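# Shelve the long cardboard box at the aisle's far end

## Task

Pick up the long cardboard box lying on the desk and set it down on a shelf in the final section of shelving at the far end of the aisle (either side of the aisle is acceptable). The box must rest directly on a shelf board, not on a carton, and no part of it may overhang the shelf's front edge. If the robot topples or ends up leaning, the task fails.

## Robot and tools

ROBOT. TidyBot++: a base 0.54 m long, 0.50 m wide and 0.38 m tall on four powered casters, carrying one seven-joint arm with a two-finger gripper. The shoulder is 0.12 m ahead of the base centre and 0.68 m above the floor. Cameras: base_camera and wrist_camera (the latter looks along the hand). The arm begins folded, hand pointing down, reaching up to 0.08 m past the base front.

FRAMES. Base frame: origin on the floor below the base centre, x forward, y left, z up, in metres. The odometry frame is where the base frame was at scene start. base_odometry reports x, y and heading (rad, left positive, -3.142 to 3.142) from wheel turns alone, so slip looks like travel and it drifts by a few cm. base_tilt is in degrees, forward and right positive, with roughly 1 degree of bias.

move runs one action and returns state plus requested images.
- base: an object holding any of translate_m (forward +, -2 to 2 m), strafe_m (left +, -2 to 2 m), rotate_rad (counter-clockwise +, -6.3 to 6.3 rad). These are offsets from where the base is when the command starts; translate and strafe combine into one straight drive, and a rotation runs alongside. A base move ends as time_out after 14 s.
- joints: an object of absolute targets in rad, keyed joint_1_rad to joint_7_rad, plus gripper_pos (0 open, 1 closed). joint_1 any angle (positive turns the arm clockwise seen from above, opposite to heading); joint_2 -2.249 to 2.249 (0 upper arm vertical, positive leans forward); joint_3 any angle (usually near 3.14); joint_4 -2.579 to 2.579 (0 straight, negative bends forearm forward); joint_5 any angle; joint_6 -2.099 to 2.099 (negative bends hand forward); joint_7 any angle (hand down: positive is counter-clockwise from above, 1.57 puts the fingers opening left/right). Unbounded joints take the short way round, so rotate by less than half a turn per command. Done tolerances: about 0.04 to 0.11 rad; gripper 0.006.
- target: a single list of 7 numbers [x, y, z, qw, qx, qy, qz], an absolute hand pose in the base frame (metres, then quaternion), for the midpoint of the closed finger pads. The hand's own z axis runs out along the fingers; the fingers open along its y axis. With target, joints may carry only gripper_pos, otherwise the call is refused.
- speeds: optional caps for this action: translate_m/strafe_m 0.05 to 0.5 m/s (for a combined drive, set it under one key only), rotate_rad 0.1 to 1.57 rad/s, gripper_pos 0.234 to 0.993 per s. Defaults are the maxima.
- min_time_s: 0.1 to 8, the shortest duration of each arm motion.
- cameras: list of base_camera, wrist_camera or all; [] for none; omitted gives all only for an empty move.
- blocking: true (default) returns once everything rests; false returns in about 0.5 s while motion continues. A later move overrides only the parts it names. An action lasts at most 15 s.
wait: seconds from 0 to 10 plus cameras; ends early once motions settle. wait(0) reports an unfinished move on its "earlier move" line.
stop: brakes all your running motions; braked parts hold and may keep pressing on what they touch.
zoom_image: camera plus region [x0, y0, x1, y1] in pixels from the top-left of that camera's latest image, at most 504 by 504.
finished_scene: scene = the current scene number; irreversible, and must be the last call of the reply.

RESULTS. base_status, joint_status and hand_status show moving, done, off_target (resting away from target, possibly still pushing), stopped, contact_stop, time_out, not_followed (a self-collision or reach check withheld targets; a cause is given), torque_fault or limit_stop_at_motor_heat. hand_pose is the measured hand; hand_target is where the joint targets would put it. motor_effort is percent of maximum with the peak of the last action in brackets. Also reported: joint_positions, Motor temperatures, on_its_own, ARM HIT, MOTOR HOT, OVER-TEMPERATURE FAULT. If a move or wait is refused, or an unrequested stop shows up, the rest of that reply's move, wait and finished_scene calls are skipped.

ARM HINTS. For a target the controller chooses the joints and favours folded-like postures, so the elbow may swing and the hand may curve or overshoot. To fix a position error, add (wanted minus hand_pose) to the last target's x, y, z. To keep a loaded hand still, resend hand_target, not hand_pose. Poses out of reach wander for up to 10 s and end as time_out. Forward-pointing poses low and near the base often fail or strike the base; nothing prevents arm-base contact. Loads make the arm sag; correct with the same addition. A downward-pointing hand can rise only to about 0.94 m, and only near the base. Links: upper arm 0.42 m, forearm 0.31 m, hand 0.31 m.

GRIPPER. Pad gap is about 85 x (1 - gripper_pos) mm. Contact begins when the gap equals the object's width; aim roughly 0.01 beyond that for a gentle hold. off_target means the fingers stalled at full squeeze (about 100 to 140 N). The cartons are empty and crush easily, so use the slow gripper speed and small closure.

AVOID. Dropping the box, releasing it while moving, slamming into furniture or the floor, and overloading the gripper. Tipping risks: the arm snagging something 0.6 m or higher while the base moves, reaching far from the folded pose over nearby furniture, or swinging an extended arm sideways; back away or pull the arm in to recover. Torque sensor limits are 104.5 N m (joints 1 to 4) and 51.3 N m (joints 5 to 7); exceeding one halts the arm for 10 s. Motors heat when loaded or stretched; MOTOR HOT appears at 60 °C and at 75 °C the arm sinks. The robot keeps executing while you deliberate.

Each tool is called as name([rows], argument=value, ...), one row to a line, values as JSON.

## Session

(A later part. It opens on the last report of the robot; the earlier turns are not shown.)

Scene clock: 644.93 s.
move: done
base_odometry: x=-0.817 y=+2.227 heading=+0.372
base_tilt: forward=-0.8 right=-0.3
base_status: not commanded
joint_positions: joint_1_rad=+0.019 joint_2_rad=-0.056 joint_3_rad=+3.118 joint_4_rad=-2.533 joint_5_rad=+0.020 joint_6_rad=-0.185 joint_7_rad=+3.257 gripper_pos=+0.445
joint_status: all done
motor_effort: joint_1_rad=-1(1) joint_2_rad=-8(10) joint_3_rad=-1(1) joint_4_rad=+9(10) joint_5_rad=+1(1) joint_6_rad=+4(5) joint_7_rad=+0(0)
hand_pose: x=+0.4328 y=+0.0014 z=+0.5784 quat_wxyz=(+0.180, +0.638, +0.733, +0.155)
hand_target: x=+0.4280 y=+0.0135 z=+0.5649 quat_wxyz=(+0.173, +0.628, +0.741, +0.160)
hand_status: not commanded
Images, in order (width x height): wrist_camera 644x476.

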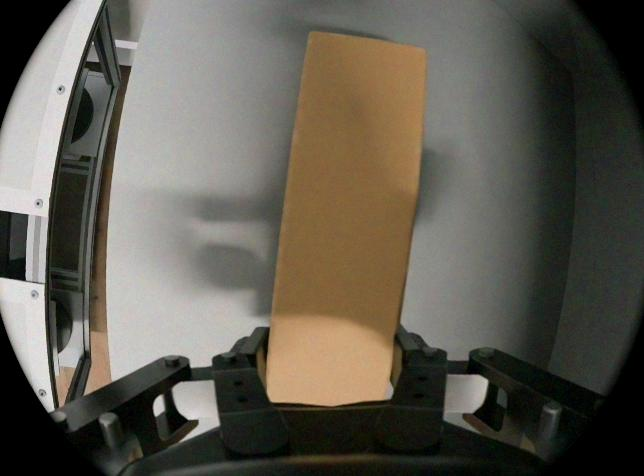

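move(joints={"joint_2_rad": 0.02, "joint_4_rad": -2.57, "joint_6_rad": -0.075}, min_time_s=1.5, cameras=["wrist_camera"])

move(joints={"joint_2_rad": 0.05, "joint_4_rad": -2.57, "joint_6_rad": -0.045}, min_time_s=1.5, cameras=["wrist_camera"])

Scene clock: 649.10 s.
move: done
base_odometry: x=-0.817 y=+2.227 heading=+0.371
base_tilt: forward=-0.8 right=-0.3
base_status: not commanded
joint_positions: joint_1_rad=+0.019 joint_2_rad=-0.034 joint_3_rad=+3.118 joint_4_rad=-2.533 joint_5_rad=+0.020 joint_6_rad=-0.140 joint_7_rad=+3.257 gripper_pos=+0.445
joint_status: all done
motor_effort: joint_1_rad=-1(1) joint_2_rad=-5(8) joint_3_rad=-1(1) joint_4_rad=+8(10) joint_5_rad=+1(1) joint_6_rad=+3(5) joint_7_rad=+0(0)
hand_pose: x=+0.4425 y=+0.0017 z=+0.5777 quat_wxyz=(+0.188, +0.636, +0.731, +0.162)
hand_target: x=+0.4343 y=+0.0134 z=+0.5582 quat_wxyz=(+0.173, +0.629, +0.741, +0.160)
hand_status: not commanded
Images, in order (width x height): wrist_camera 644x476.

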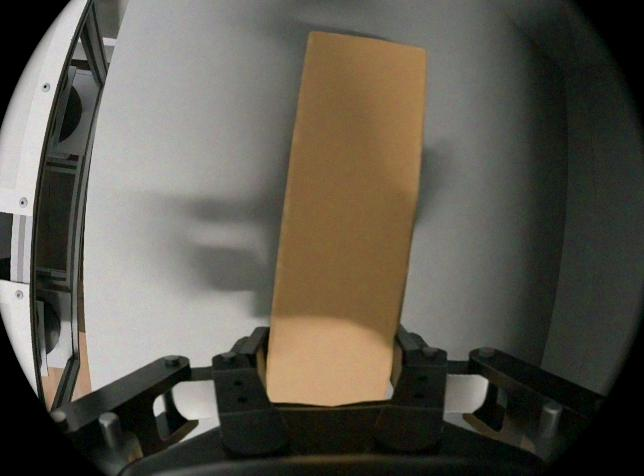

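Scene clock: 650.90 s.
move: done
base_odometry: x=-0.817 y=+2.227 heading=+0.371
base_tilt: forward=-0.8 right=-0.3
base_status: not commanded
joint_positions: joint_1_rad=+0.019 joint_2_rad=-0.015 joint_3_rad=+3.118 joint_4_rad=-2.534 joint_5_rad=+0.020 joint_6_rad=-0.103 joint_7_rad=+3.257 gripper_pos=+0.445
joint_status: all done
motor_effort: joint_1_rad=-1(1) joint_2_rad=-4(5) joint_3_rad=-1(1) joint_4_rad=+7(9) joint_5_rad=+1(1) joint_6_rad=+3(5) joint_7_rad=+1(1)
hand_pose: x=+0.4504 y=+0.0021 z=+0.5770 quat_wxyz=(+0.194, +0.634, +0.729, +0.168)
hand_target: x=+0.4388 y=+0.0133 z=+0.5529 quat_wxyz=(+0.173, +0.629, +0.741, +0.160)
hand_status: not commanded
Images, in order (width x height): wrist_camera 644x476.

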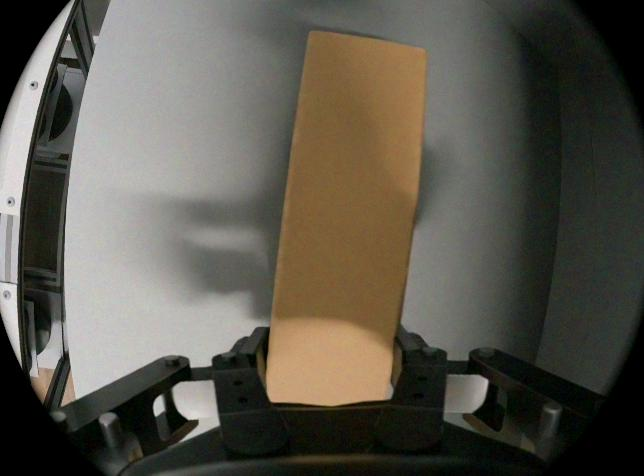

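move(joints={"joint_2_rad": 0.055, "joint_4_rad": -2.375, "joint_6_rad": -0.38}, min_time_s=3, cameras=["wrist_camera"])

Scene clock: 661.17 s.
move: done
base_odometry: x=-0.817 y=+2.227 heading=+0.371
base_tilt: forward=-0.8 right=-0.3
base_status: not commanded
joint_positions: joint_1_rad=+0.019 joint_2_rad=+0.027 joint_3_rad=+3.118 joint_4_rad=-2.399 joint_5_rad=+0.020 joint_6_rad=-0.316 joint_7_rad=+3.257 gripper_pos=+0.445
joint_status: all done
motor_effort: joint_1_rad=+0(1) joint_2_rad=-13(14) joint_3_rad=+0(1) joint_4_rad=+11(12) joint_5_rad=+0(1) joint_6_rad=+4(5) joint_7_rad=+0(1)
hand_pose: x=+0.4577 y=+0.0010 z=+0.5786 quat_wxyz=(+0.151, +0.644, +0.739, +0.129)
hand_target: x=+0.4480 y=+0.0177 z=+0.5696 quat_wxyz=(+0.117, +0.636, +0.754, +0.117)
hand_status: not commanded
Images, in order (width x height): wrist_camera 644x476.

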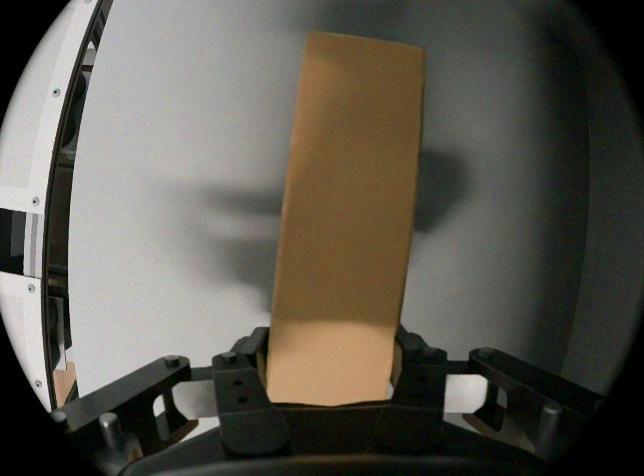

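move(joints={"gripper_pos": 0.40}, speeds={"gripper_pos": 0.234}, cameras=["wrist_camera"])

move(joints={"gripper_pos": 0.25}, speeds={"gripper_pos": 0.234}, cameras=["wrist_camera"])

Scene clock: 664.27 s.
move: done
base_odometry: x=-0.817 y=+2.227 heading=+0.371
base_tilt: forward=-0.8 right=-0.3
base_status: not commanded
joint_positions: joint_1_rad=+0.019 joint_2_rad=+0.028 joint_3_rad=+3.118 joint_4_rad=-2.398 joint_5_rad=+0.020 joint_6_rad=-0.319 joint_7_rad=+3.258 gripper_pos=+0.399
joint_status: all done
motor_effort: joint_1_rad=+0(1) joint_2_rad=-13(14) joint_3_rad=+0(1) joint_4_rad=+11(11) joint_5_rad=+0(0) joint_6_rad=+4(5) joint_7_rad=+0(1)
hand_pose: x=+0.4569 y=+0.0009 z=+0.5779 quat_wxyz=(+0.150, +0.644, +0.739, +0.128)
hand_target: x=+0.4480 y=+0.0177 z=+0.5696 quat_wxyz=(+0.117, +0.636, +0.754, +0.117)
hand_status: not commanded
Images, in order (width x height): wrist_camera 644x476.

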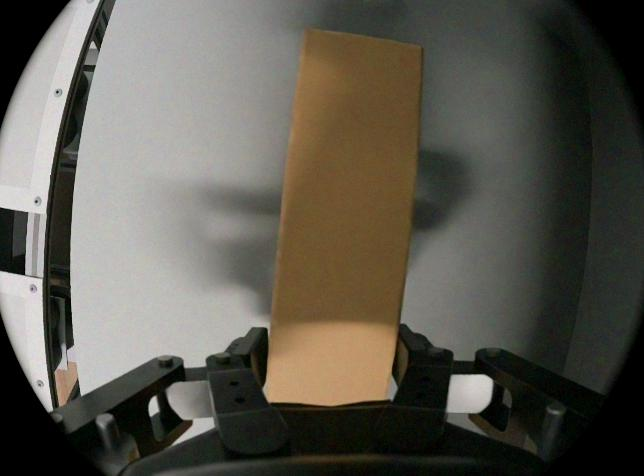

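Scene clock: 665.47 s.
move: done
base_odometry: x=-0.817 y=+2.227 heading=+0.371
base_tilt: forward=-0.8 right=-0.3
base_status: not commanded
joint_positions: joint_1_rad=+0.019 joint_2_rad=+0.028 joint_3_rad=+3.118 joint_4_rad=-2.398 joint_5_rad=+0.020 joint_6_rad=-0.319 joint_7_rad=+3.258 gripper_pos=+0.251
joint_status: all done
motor_effort: joint_1_rad=+0(1) joint_2_rad=-13(14) joint_3_rad=+0(1) joint_4_rad=+11(11) joint_5_rad=+0(1) joint_6_rad=+4(5) joint_7_rad=+0(1)
hand_pose: x=+0.4569 y=+0.0009 z=+0.5779 quat_wxyz=(+0.150, +0.644, +0.739, +0.128)
hand_target: x=+0.4480 y=+0.0177 z=+0.5696 quat_wxyz=(+0.117, +0.636, +0.754, +0.117)
hand_status: not commanded
Images, in order (width x height): wrist_camera 644x476.

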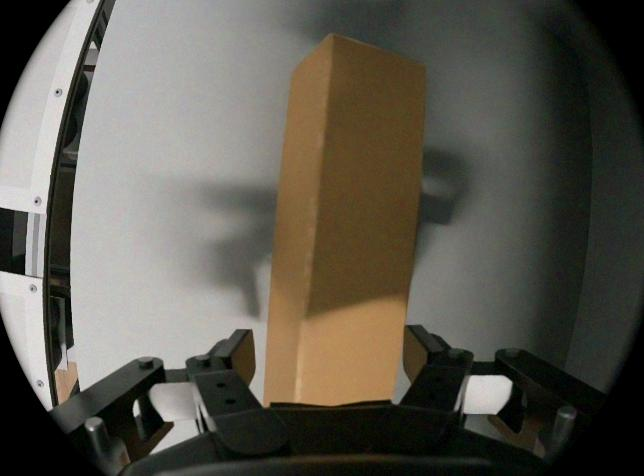

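move(joints={"gripper_pos": 0.0}, speeds={"gripper_pos": 0.3})

move(joints={"joint_2_rad": -0.19, "joint_4_rad": -2.495, "joint_6_rad": -0.385}, min_time_s=2.5, cameras=["wrist_camera"])

Scene clock: 675.20 s.
move: done
base_odometry: x=-0.817 y=+2.227 heading=+0.371
base_tilt: forward=-0.8 right=-0.3
base_status: not commanded
joint_positions: joint_1_rad=+0.019 joint_2_rad=+0.028 joint_3_rad=+3.118 joint_4_rad=-2.398 joint_5_rad=+0.020 joint_6_rad=-0.319 joint_7_rad=+3.258 gripper_pos=+0.000
joint_status: all done
motor_effort: joint_1_rad=+0(1) joint_2_rad=-13(14) joint_3_rad=+0(1) joint_4_rad=+11(11) joint_5_rad=+0(0) joint_6_rad=+4(4) joint_7_rad=+0(1)
hand_pose: x=+0.4569 y=+0.0009 z=+0.5779 quat_wxyz=(+0.150, +0.644, +0.739, +0.128)
hand_target: x=+0.4480 y=+0.0177 z=+0.5696 quat_wxyz=(+0.117, +0.636, +0.754, +0.117)
hand_status: not commanded
pictures: none

Scene clock: 678.00 s.
move: done
base_odometry: x=-0.817 y=+2.227 heading=+0.371
base_tilt: forward=-0.8 right=-0.3
base_status: not commanded
joint_positions: joint_1_rad=+0.019 joint_2_rad=-0.176 joint_3_rad=+3.118 joint_4_rad=-2.463 joint_5_rad=+0.020 joint_6_rad=-0.322 joint_7_rad=+3.258 gripper_pos=+0.000
joint_status: all done
motor_effort: joint_1_rad=+0(1) joint_2_rad=-7(14) joint_3_rad=+0(1) joint_4_rad=+13(14) joint_5_rad=+0(1) joint_6_rad=+5(5) joint_7_rad=+0(1)
hand_pose: x=+0.4401 y=+0.0004 z=+0.6212 quat_wxyz=(+0.201, +0.633, +0.728, +0.169)
hand_target: x=+0.4081 y=+0.0155 z=+0.6042 quat_wxyz=(+0.163, +0.628, +0.745, +0.154)
hand_status: not commanded
Images, in order (width x height): wrist_camera 644x476.

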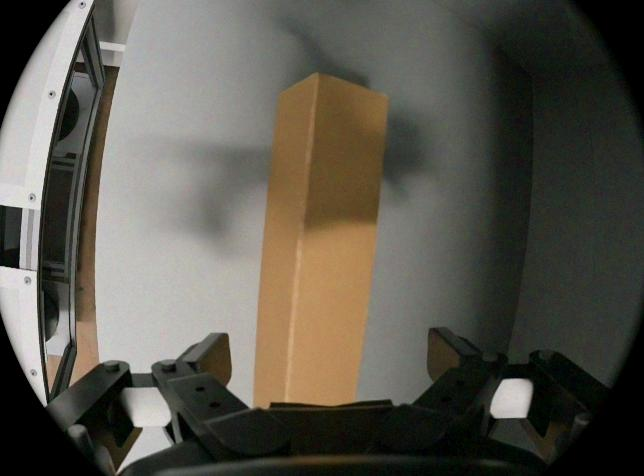

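move(joints={"joint_2_rad": -0.455, "joint_4_rad": -2.37, "joint_6_rad": -0.82}, min_time_s=2.5, cameras=["wrist_camera"])

move(joints={"joint_2_rad": -0.34, "joint_4_rad": -1.6, "joint_6_rad": -0.4}, min_time_s=3, cameras=["wrist_camera"])

Scene clock: 686.97 s.
move: done
base_odometry: x=-0.817 y=+2.227 heading=+0.371
base_tilt: forward=-0.8 right=-0.3
base_status: not commanded
joint_positions: joint_1_rad=+0.019 joint_2_rad=-0.441 joint_3_rad=+3.118 joint_4_rad=-2.396 joint_5_rad=+0.020 joint_6_rad=-0.756 joint_7_rad=+3.258 gripper_pos=+0.000
joint_status: all done
motor_effort: joint_1_rad=-1(1) joint_2_rad=-2(10) joint_3_rad=+1(1) joint_4_rad=+15(16) joint_5_rad=+0(1) joint_6_rad=+4(6) joint_7_rad=+0(1)
hand_pose: x=+0.3606 y=-0.0026 z=+0.6616 quat_wxyz=(+0.168, +0.644, +0.735, +0.133)
hand_target: x=+0.3524 y=+0.0176 z=+0.6676 quat_wxyz=(+0.146, +0.627, +0.752, +0.140)
hand_status: not commanded
Images, in order (width x height): wrist_camera 644x476.

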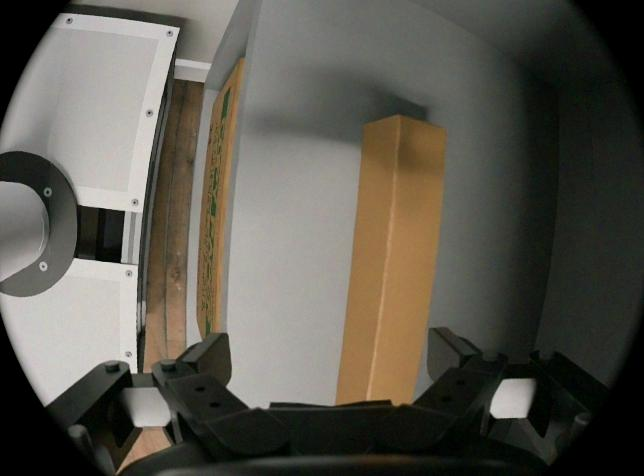

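Scene clock: 690.27 s.
move: off_target
base_odometry: x=-0.817 y=+2.226 heading=+0.371
base_tilt: forward=-0.9 right=-0.3
base_status: not commanded
joint_positions: joint_1_rad=+0.019 joint_2_rad=-0.429 joint_3_rad=+3.118 joint_4_rad=-2.137 joint_5_rad=+0.020 joint_6_rad=-0.747 joint_7_rad=+3.258 gripper_pos=+0.000
joint_status: joint_4_rad off_target (ended at -2.137, target -1.600); joint_6_rad off_target (ended at -0.747, target -0.400); the others done
motor_effort: joint_1_rad=+0(1) joint_2_rad=+8(9) joint_3_rad=+2(3) joint_4_rad=+93(95) joint_5_rad=+0(1) joint_6_rad=+52(53) joint_7_rad=+0(1)
hand_pose: x=+0.4525 y=-0.0011 z=+0.7806 quat_wxyz=(+0.260, +0.620, +0.708, +0.214)
hand_target: x=+0.5871 y=+0.0269 z=+1.1467 quat_wxyz=(+0.499, +0.470, +0.569, +0.454)
hand_status: not commanded
Images, in order (width x height): wrist_camera 644x476.

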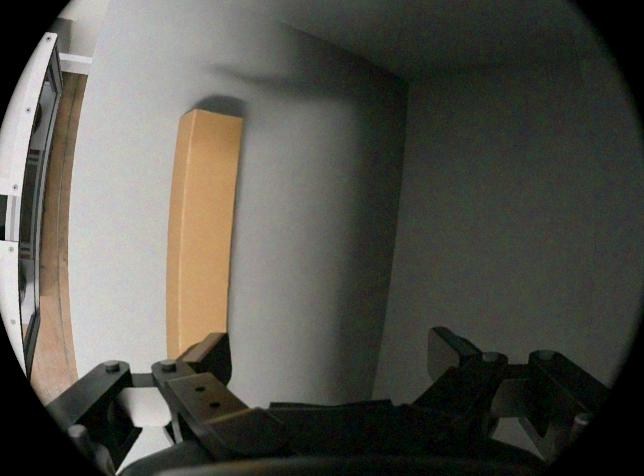

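move(joints={"joint_2_rad": -0.455, "joint_4_rad": -2.40, "joint_6_rad": -0.8}, min_time_s=2, cameras=["wrist_camera"])

Scene clock: 694.70 s.
move: done
base_odometry: x=-0.817 y=+2.226 heading=+0.371
base_tilt: forward=-0.8 right=-0.3
base_status: not commanded
joint_positions: joint_1_rad=+0.019 joint_2_rad=-0.439 joint_3_rad=+3.118 joint_4_rad=-2.367 joint_5_rad=+0.020 joint_6_rad=-0.755 joint_7_rad=+3.258 gripper_pos=+0.000
joint_status: all done
motor_effort: joint_1_rad=+0(1) joint_2_rad=-2(9) joint_3_rad=+0(3) joint_4_rad=+15(94) joint_5_rad=+0(0) joint_6_rad=+4(53) joint_7_rad=+0(1)
hand_pose: x=+0.3723 y=-0.0024 z=+0.6737 quat_wxyz=(+0.179, +0.641, +0.733, +0.142)
hand_target: x=+0.3462 y=+0.0171 z=+0.6575 quat_wxyz=(+0.142, +0.628, +0.753, +0.137)
hand_status: not commanded
Images, in order (width x height): wrist_camera 644x476.

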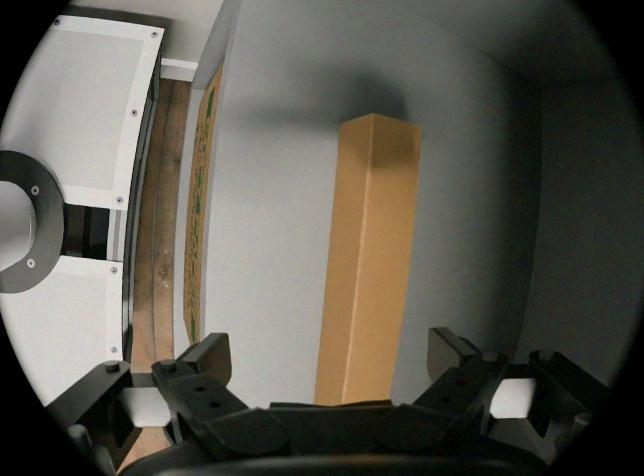

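move(joints={"joint_2_rad": -0.37, "joint_4_rad": -2.15, "joint_6_rad": -1.37, "joint_7_rad": 1.573}, min_time_s=3, cameras=["wrist_camera"])

move(joints={"joint_2_rad": -0.6, "joint_4_rad": -2.1, "joint_6_rad": -0.1}, min_time_s=3, cameras=["wrist_camera"])

Scene clock: 717.03 s.
move: done
base_odometry: x=-0.817 y=+2.226 heading=+0.371
base_tilt: forward=-0.8 right=-0.3
base_status: not commanded
joint_positions: joint_1_rad=+0.019 joint_2_rad=-0.388 joint_3_rad=+3.118 joint_4_rad=-2.175 joint_5_rad=+0.020 joint_6_rad=-1.306 joint_7_rad=+1.627 gripper_pos=+0.000
joint_status: all done
motor_effort: joint_1_rad=-1(1) joint_2_rad=-2(4) joint_3_rad=+0(1) joint_4_rad=+14(16) joint_5_rad=+0(1) joint_6_rad=+1(5) joint_7_rad=+0(1)
hand_pose: x=+0.2817 y=-0.0041 z=+0.6928 quat_wxyz=(+0.015, +0.999, +0.032, +0.024)
hand_target: x=+0.2709 y=+0.0187 z=+0.6974 quat_wxyz=(-0.013, +1.000, +0.013, -0.004)
hand_status: not commanded
Images, in order (width x height): wrist_camera 644x476.

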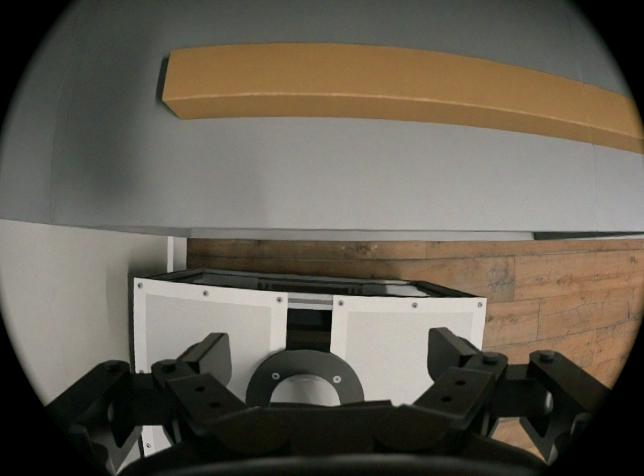

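Scene clock: 720.63 s.
move: off_target
base_odometry: x=-0.817 y=+2.226 heading=+0.371
base_tilt: forward=-0.8 right=-0.3
base_status: not commanded
joint_positions: joint_1_rad=+0.018 joint_2_rad=-0.479 joint_3_rad=+3.118 joint_4_rad=-2.269 joint_5_rad=+0.007 joint_6_rad=-0.413 joint_7_rad=+1.599 gripper_pos=+0.000
joint_status: joint_2_rad off_target (ended at -0.479, target -0.600); joint_4_rad off_target (ended at -2.269, target -2.100); joint_6_rad off_target (ended at -0.413, target -0.100)
motor_effort: joint_1_rad=-1(1) joint_2_rad=-23(23) joint_3_rad=+0(1) joint_4_rad=+59(59) joint_5_rad=+5(5) joint_6_rad=+34(35) joint_7_rad=+3(4)
hand_pose: x=+0.4827 y=+0.0028 z=+0.8023 quat_wxyz=(+0.013, +0.892, +0.018, +0.452)
hand_target: x=+0.5055 y=+0.0207 z=+1.0418 quat_wxyz=(-0.018, +0.717, +0.005, +0.696)
hand_status: not commanded
Images, in order (width x height): wrist_camera 644x476.

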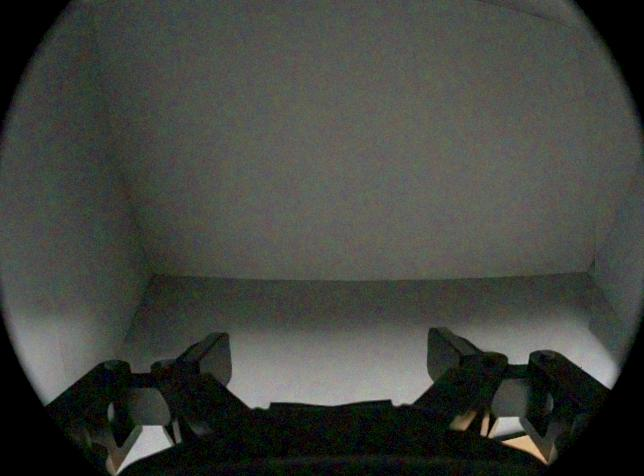

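move(joints={"joint_2_rad": -0.37, "joint_4_rad": -2.3, "joint_6_rad": -1.1}, min_time_s=3, cameras=["wrist_camera"])

move(base={"strafe_m": -0.9}, speeds={"strafe_m": 0.25}, cameras=["all"])

Scene clock: 729.47 s.
move: done
base_odometry: x=-0.817 y=+2.226 heading=+0.371
base_tilt: forward=-0.8 right=-0.3
base_status: not commanded
joint_positions: joint_1_rad=+0.018 joint_2_rad=-0.386 joint_3_rad=+3.118 joint_4_rad=-2.269 joint_5_rad=+0.007 joint_6_rad=-1.037 joint_7_rad=+1.599 gripper_pos=+0.000
joint_status: all done
motor_effort: joint_1_rad=+0(1) joint_2_rad=-3(23) joint_3_rad=+0(2) joint_4_rad=+14(59) joint_5_rad=+0(5) joint_6_rad=+3(35) joint_7_rad=+0(4)
hand_pose: x=+0.3279 y=+0.0002 z=+0.6713 quat_wxyz=(+0.009, +0.994, +0.018, +0.111)
hand_target: x=+0.2950 y=+0.0179 z=+0.6541 quat_wxyz=(-0.013, +0.998, +0.010, +0.056)
hand_status: not commanded
Images, in order (width x height): wrist_camera 644x476.

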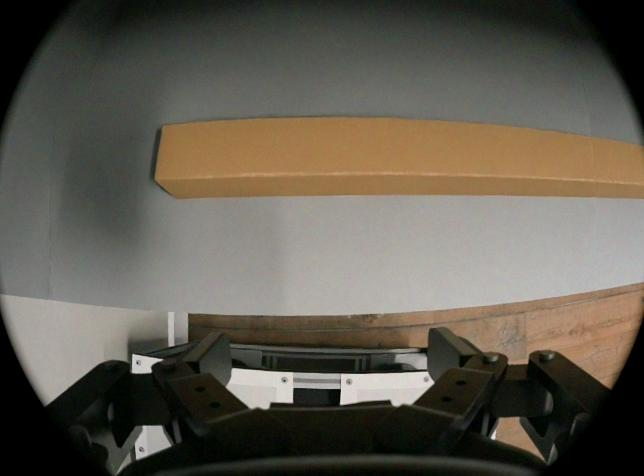

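Scene clock: 733.93 s.
move: done
base_odometry: x=-0.491 y=+1.388 heading=+0.371
base_tilt: forward=-0.8 right=-0.3
base_status: done
joint_positions: joint_1_rad=+0.018 joint_2_rad=-0.384 joint_3_rad=+3.117 joint_4_rad=-2.269 joint_5_rad=+0.007 joint_6_rad=-1.039 joint_7_rad=+1.599 gripper_pos=+0.000
joint_status: not commanded
motor_effort: joint_1_rad=+0(1) joint_2_rad=-4(4) joint_3_rad=+0(1) joint_4_rad=+15(15) joint_5_rad=+0(1) joint_6_rad=+3(3) joint_7_rad=+0(1)
hand_pose: x=+0.3271 y=+0.0002 z=+0.6706 quat_wxyz=(+0.009, +0.994, +0.018, +0.108)
hand_target: x=+0.2950 y=+0.0179 z=+0.6541 quat_wxyz=(-0.013, +0.998, +0.010, +0.056)
hand_status: not commanded
pictures: base_camera, wrist_camera
Images, in order (width x height): base_camera 644x364, wrist_camera 644x476.

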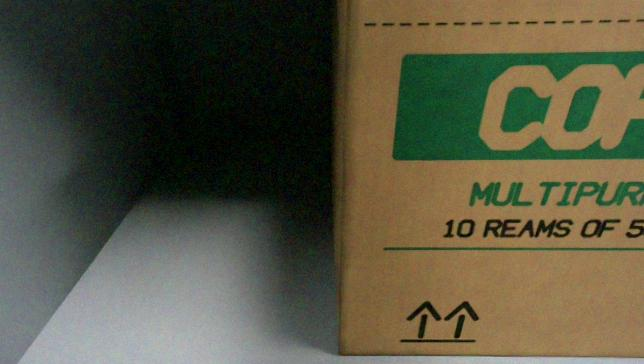

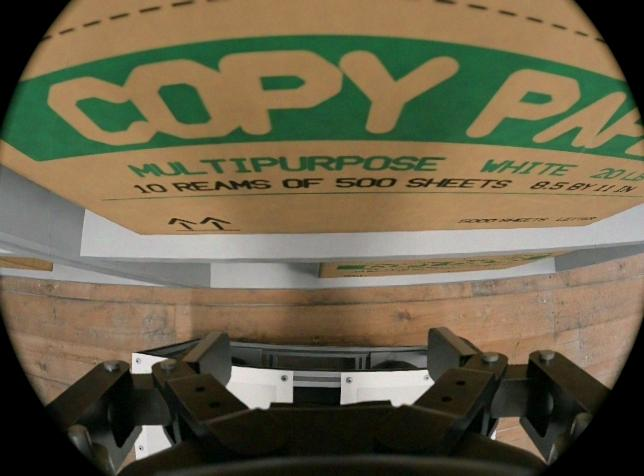

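move(joints={"joint_2_rad": -0.42, "joint_4_rad": -2.35, "joint_6_rad": -1.2}, min_time_s=2)

move(base={"strafe_m": -1.25}, speeds={"strafe_m": 0.3}, cameras=["all"])

Scene clock: 739.90 s.
move: done
base_odometry: x=-0.491 y=+1.388 heading=+0.371
base_tilt: forward=-0.8 right=-0.3
base_status: not commanded
joint_positions: joint_1_rad=+0.018 joint_2_rad=-0.404 joint_3_rad=+3.117 joint_4_rad=-2.317 joint_5_rad=+0.007 joint_6_rad=-1.137 joint_7_rad=+1.599 gripper_pos=+0.000
joint_status: all done
motor_effort: joint_1_rad=+0(1) joint_2_rad=-2(4) joint_3_rad=+0(1) joint_4_rad=+14(15) joint_5_rad=+0(1) joint_6_rad=+1(3) joint_7_rad=+0(1)
hand_pose: x=+0.2780 y=-0.0003 z=+0.6531 quat_wxyz=(+0.009, +0.999, +0.017, +0.046)
hand_target: x=+0.2446 y=+0.0165 z=+0.6441 quat_wxyz=(-0.012, +1.000, +0.010, +0.006)
hand_status: not commanded
pictures: none

Scene clock: 745.00 s.
move: done
base_odometry: x=-0.037 y=+0.223 heading=+0.371
base_tilt: forward=-0.8 right=-0.3
base_status: done
joint_positions: joint_1_rad=+0.018 joint_2_rad=-0.404 joint_3_rad=+3.117 joint_4_rad=-2.317 joint_5_rad=+0.007 joint_6_rad=-1.137 joint_7_rad=+1.599 gripper_pos=+0.000
joint_status: not commanded
motor_effort: joint_1_rad=-1(1) joint_2_rad=-1(3) joint_3_rad=+0(2) joint_4_rad=+14(14) joint_5_rad=+0(1) joint_6_rad=+1(2) joint_7_rad=-1(1)
hand_pose: x=+0.2779 y=-0.0003 z=+0.6532 quat_wxyz=(+0.009, +0.999, +0.017, +0.046)
hand_target: x=+0.2446 y=+0.0165 z=+0.6441 quat_wxyz=(-0.012, +1.000, +0.010, +0.006)
hand_status: not commanded
pictures: base_camera, wrist_camera
Images, in order (width x height): base_camera 644x364, wrist_camera 644x476.

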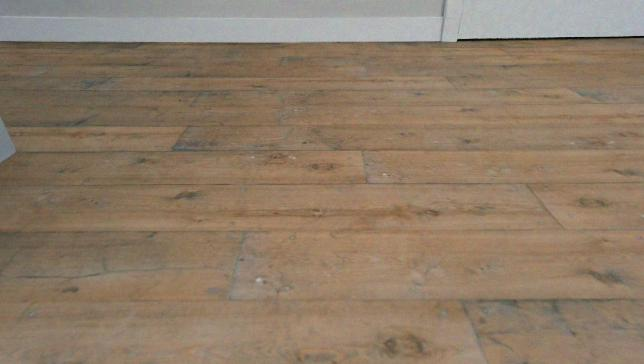

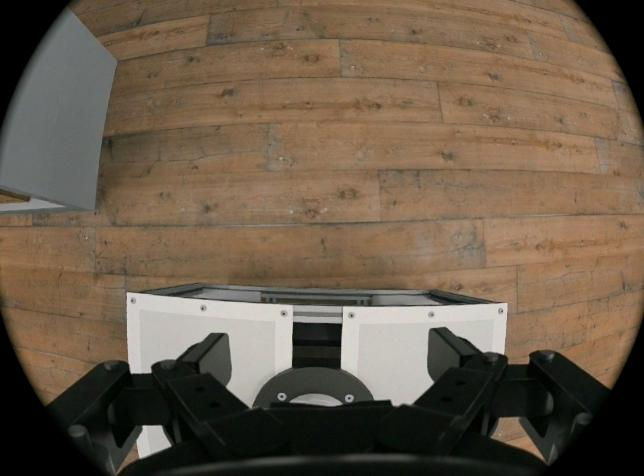

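move(base={"rotate_rad": 1.571}, joints={"joint_2_rad": -0.333, "joint_4_rad": -2.57, "joint_6_rad": 0.7}, cameras=["all"])

Scene clock: 758.50 s.
move: done
base_odometry: x=-0.037 y=+0.223 heading=+1.942
base_tilt: forward=-0.8 right=-0.3
base_status: done
joint_positions: joint_1_rad=+0.016 joint_2_rad=-0.351 joint_3_rad=+3.117 joint_4_rad=-2.538 joint_5_rad=+0.007 joint_6_rad=+0.614 joint_7_rad=+1.599 gripper_pos=+0.000
joint_status: all done
motor_effort: joint_1_rad=+0(1) joint_2_rad=-6(7) joint_3_rad=+0(2) joint_4_rad=+16(17) joint_5_rad=+0(1) joint_6_rad=+9(10) joint_7_rad=+0(1)
hand_pose: x=+0.5418 y=+0.0072 z=+0.8944 quat_wxyz=(+0.011, +0.708, +0.019, +0.706)
hand_target: x=+0.5392 y=+0.0096 z=+0.8954 quat_wxyz=(-0.009, +0.695, -0.004, +0.719)
hand_status: not commanded
pictures: base_camera, wrist_camera
Images, in order (width x height): base_camera 644x364, wrist_camera 644x476.

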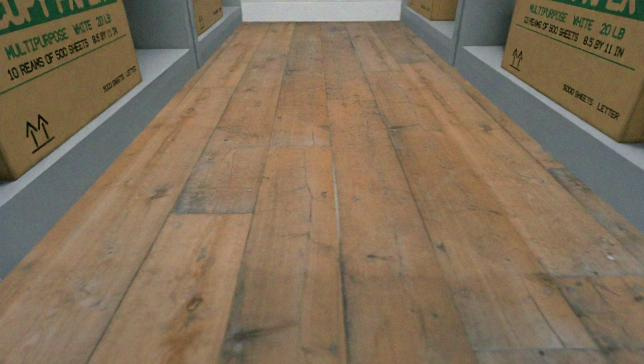

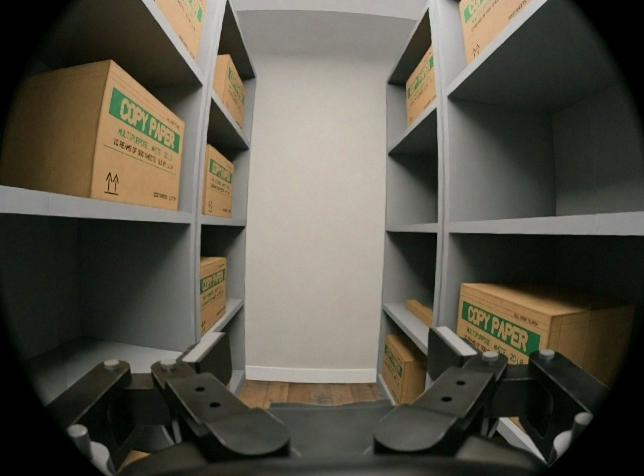

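zoom_image(camera="base_camera", region=[0, 0, 322, 364])

zoom_image(camera="base_camera", region=[322, 0, 644, 364])

zoom_image(camera="wrist_camera", region=[180, 160, 460, 420])

Scaled by 1.385.

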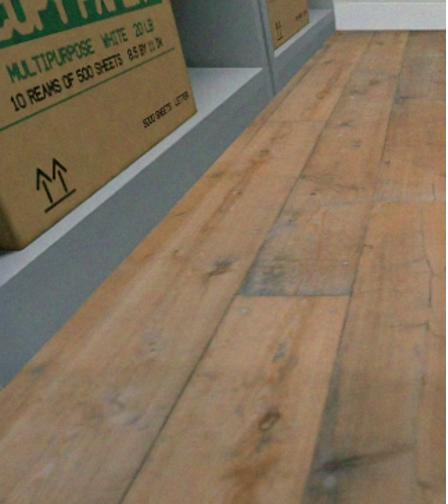

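Scaled by 1.385.

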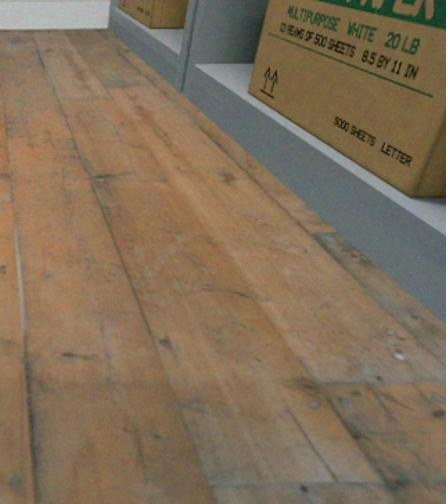

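Scaled by 1.800.

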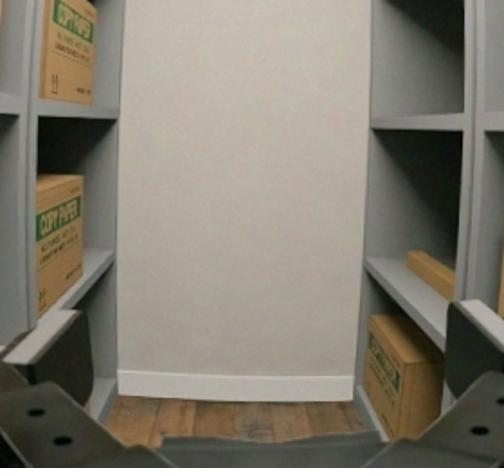

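zoom_image(camera="wrist_camera", region=[370, 200, 470, 400])

zoom_image(camera="wrist_camera", region=[180, 200, 280, 400])

Scaled by 2.520.

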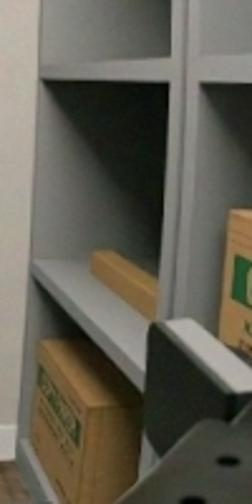

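Scaled by 2.520.

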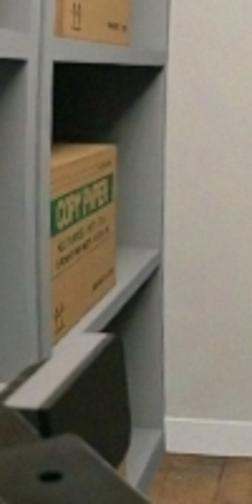

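move(base={"rotate_rad": 0.055}, cameras=["all"])

zoom_image(camera="base_camera", region=[0, 0, 322, 364])

zoom_image(camera="base_camera", region=[322, 0, 644, 364])

zoom_image(camera="wrist_camera", region=[370, 200, 470, 400])

Scene clock: 864.20 s.
move: done
base_odometry: x=-0.037 y=+0.223 heading=+1.996
base_tilt: forward=-0.8 right=-0.3
base_status: done
joint_positions: joint_1_rad=+0.014 joint_2_rad=-0.351 joint_3_rad=+3.115 joint_4_rad=-2.538 joint_5_rad=+0.007 joint_6_rad=+0.614 joint_7_rad=+1.599 gripper_pos=+0.000
joint_status: not commanded
motor_effort: joint_1_rad=-1(1) joint_2_rad=-5(7) joint_3_rad=+0(2) joint_4_rad=+16(17) joint_5_rad=+0(1) joint_6_rad=+9(10) joint_7_rad=+0(1)
hand_pose: x=+0.5418 y=+0.0090 z=+0.8947 quat_wxyz=(+0.010, +0.707, +0.020, +0.706)
hand_target: x=+0.5392 y=+0.0096 z=+0.8954 quat_wxyz=(-0.009, +0.695, -0.004, +0.719)
hand_status: not commanded
pictures: base_camera, wrist_camera
Images, in order (width x height): base_camera 644x364, wrist_camera 644x476.

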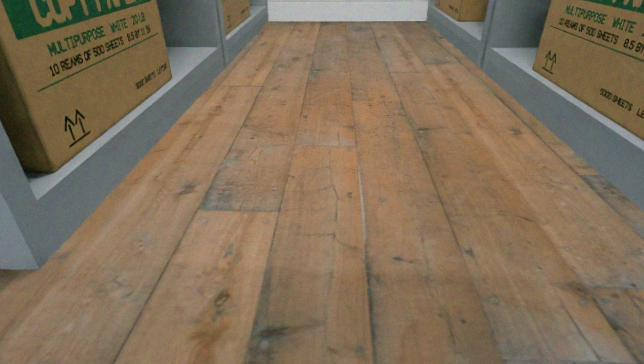

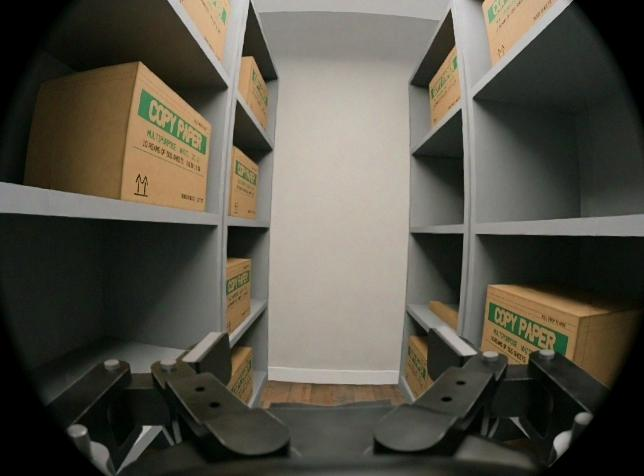

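Scaled by 1.385.

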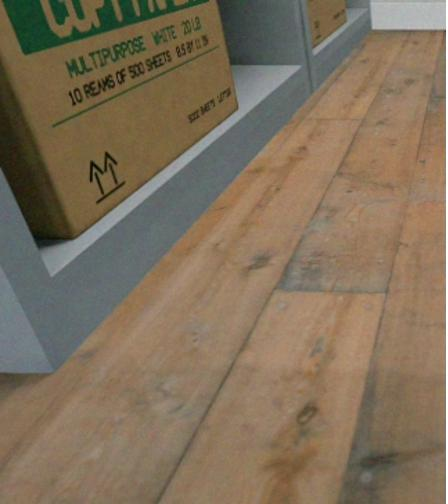

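Scaled by 1.385.

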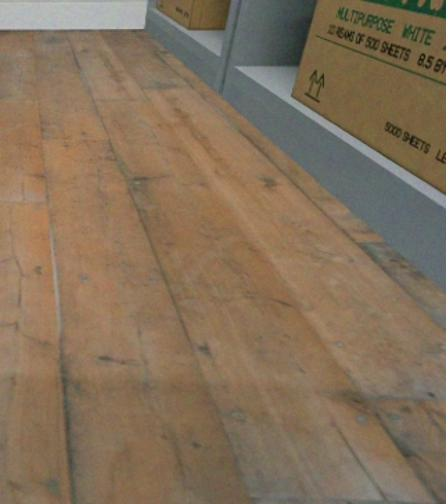

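Scaled by 2.520.

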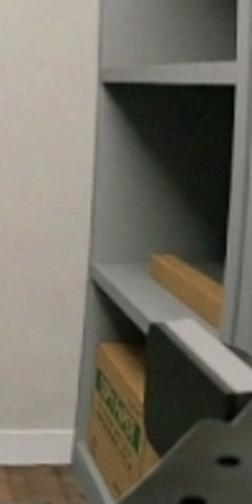

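move(base={"translate_m": 0.8}, speeds={"translate_m": 0.3}, cameras=["all"])

zoom_image(camera="base_camera", region=[0, 0, 322, 364])

zoom_image(camera="base_camera", region=[322, 0, 644, 364])

Scene clock: 878.10 s.
move: done
base_odometry: x=-0.368 y=+0.951 heading=+1.997
base_tilt: forward=-0.8 right=-0.3
base_status: done
joint_positions: joint_1_rad=+0.014 joint_2_rad=-0.343 joint_3_rad=+3.115 joint_4_rad=-2.539 joint_5_rad=+0.007 joint_6_rad=+0.617 joint_7_rad=+1.599 gripper_pos=+0.000
joint_status: not commanded
motor_effort: joint_1_rad=+0(1) joint_2_rad=-6(8) joint_3_rad=-1(1) joint_4_rad=+16(17) joint_5_rad=+0(1) joint_6_rad=+10(10) joint_7_rad=+0(1)
hand_pose: x=+0.5434 y=+0.0089 z=+0.8918 quat_wxyz=(+0.010, +0.709, +0.020, +0.704)
hand_target: x=+0.5392 y=+0.0096 z=+0.8954 quat_wxyz=(-0.009, +0.695, -0.004, +0.719)
hand_status: not commanded
pictures: base_camera, wrist_camera
Images, in order (width x height): base_camera 644x364, wrist_camera 644x476.

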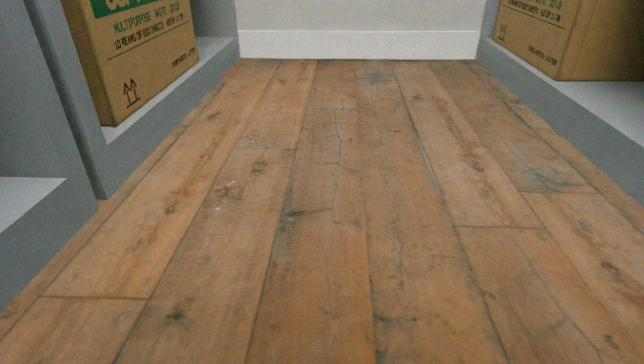

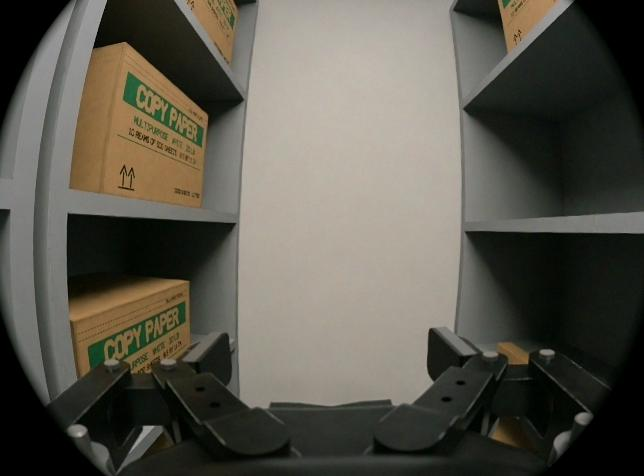

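Scaled by 1.385.

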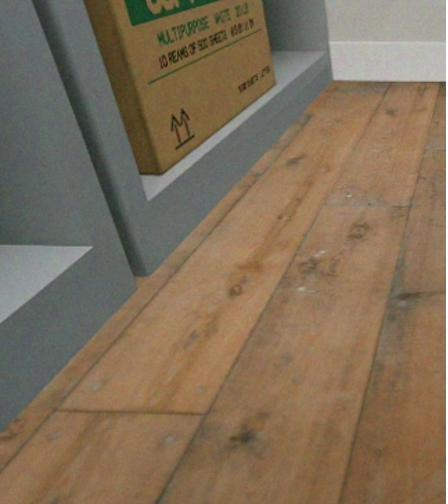

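Scaled by 1.385.

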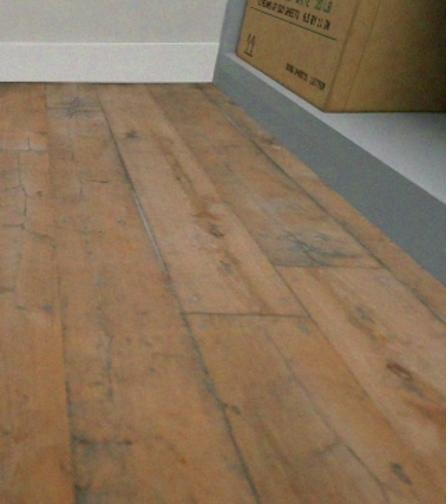

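move(base={"translate_m": 0.6}, speeds={"translate_m": 0.3}, cameras=["all"])

zoom_image(camera="base_camera", region=[0, 0, 322, 364])

zoom_image(camera="base_camera", region=[322, 0, 644, 364])

Scene clock: 897.67 s.
move: done
base_odometry: x=-0.616 y=+1.498 heading=+1.997
base_tilt: forward=-0.8 right=-0.3
base_status: done
joint_positions: joint_1_rad=+0.014 joint_2_rad=-0.341 joint_3_rad=+3.115 joint_4_rad=-2.539 joint_5_rad=+0.007 joint_6_rad=+0.619 joint_7_rad=+1.599 gripper_pos=+0.000
joint_status: not commanded
motor_effort: joint_1_rad=+0(1) joint_2_rad=-7(9) joint_3_rad=+1(1) joint_4_rad=+16(17) joint_5_rad=+0(1) joint_6_rad=+9(10) joint_7_rad=+0(1)
hand_pose: x=+0.5438 y=+0.0089 z=+0.8909 quat_wxyz=(+0.010, +0.710, +0.020, +0.704)
hand_target: x=+0.5392 y=+0.0096 z=+0.8954 quat_wxyz=(-0.009, +0.695, -0.004, +0.719)
hand_status: not commanded
pictures: base_camera, wrist_camera
Images, in order (width x height): base_camera 644x364, wrist_camera 644x476.

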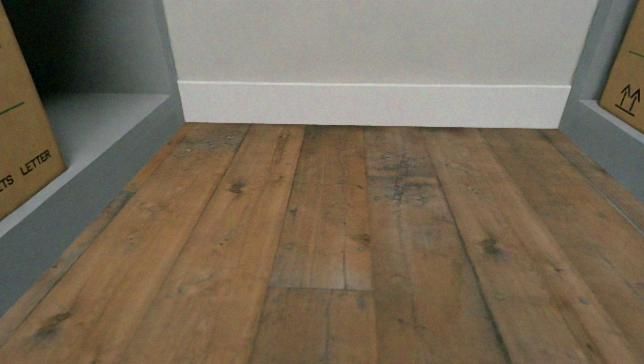

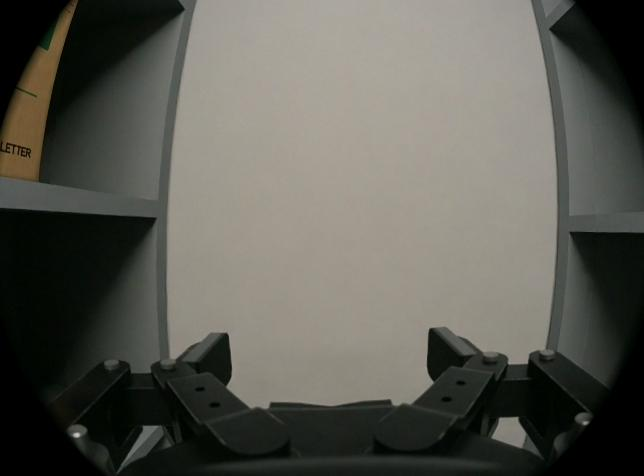

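Scaled by 1.385.

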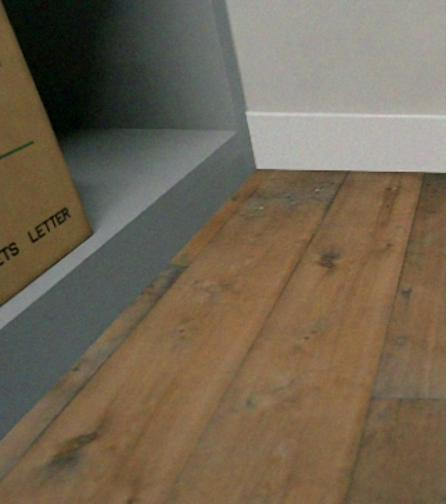

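Scaled by 1.385.

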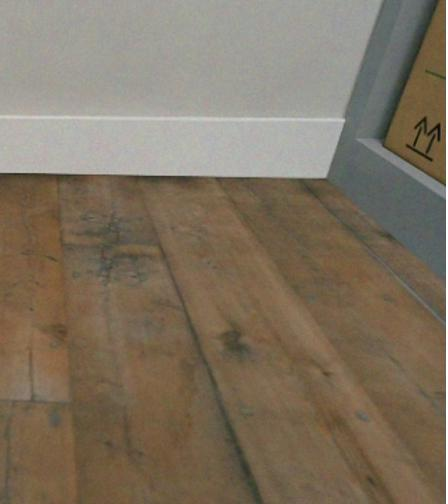

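move(joints={"joint_2_rad": -0.385, "joint_4_rad": -1.62, "joint_6_rad": -1.92, "joint_7_rad": 1.54}, min_time_s=3, cameras=["wrist_camera"])

Scene clock: 917.93 s.
move: done
base_odometry: x=-0.616 y=+1.498 heading=+1.997
base_tilt: forward=-0.8 right=-0.3
base_status: not commanded
joint_positions: joint_1_rad=+0.014 joint_2_rad=-0.374 joint_3_rad=+3.115 joint_4_rad=-1.644 joint_5_rad=+0.007 joint_6_rad=-1.853 joint_7_rad=+1.593 gripper_pos=+0.000
joint_status: all done
motor_effort: joint_1_rad=+0(1) joint_2_rad=-3(8) joint_3_rad=+0(1) joint_4_rad=+14(19) joint_5_rad=+0(1) joint_6_rad=+1(10) joint_7_rad=+0(2)
hand_pose: x=+0.2709 y=+0.0025 z=+0.8552 quat_wxyz=(+0.008, +1.000, +0.015, +0.009)
hand_target: x=+0.2526 y=+0.0197 z=+0.8640 quat_wxyz=(-0.012, +1.000, +0.007, -0.007)
hand_status: not commanded
Images, in order (width x height): wrist_camera 644x476.

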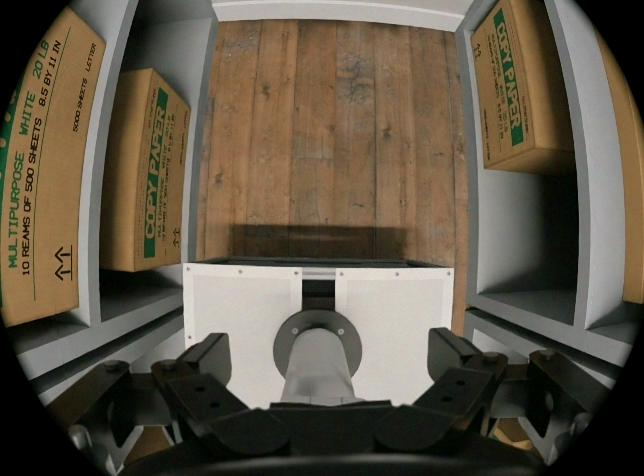

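finished_scene(scene=1)

The scene is finished: the task was done.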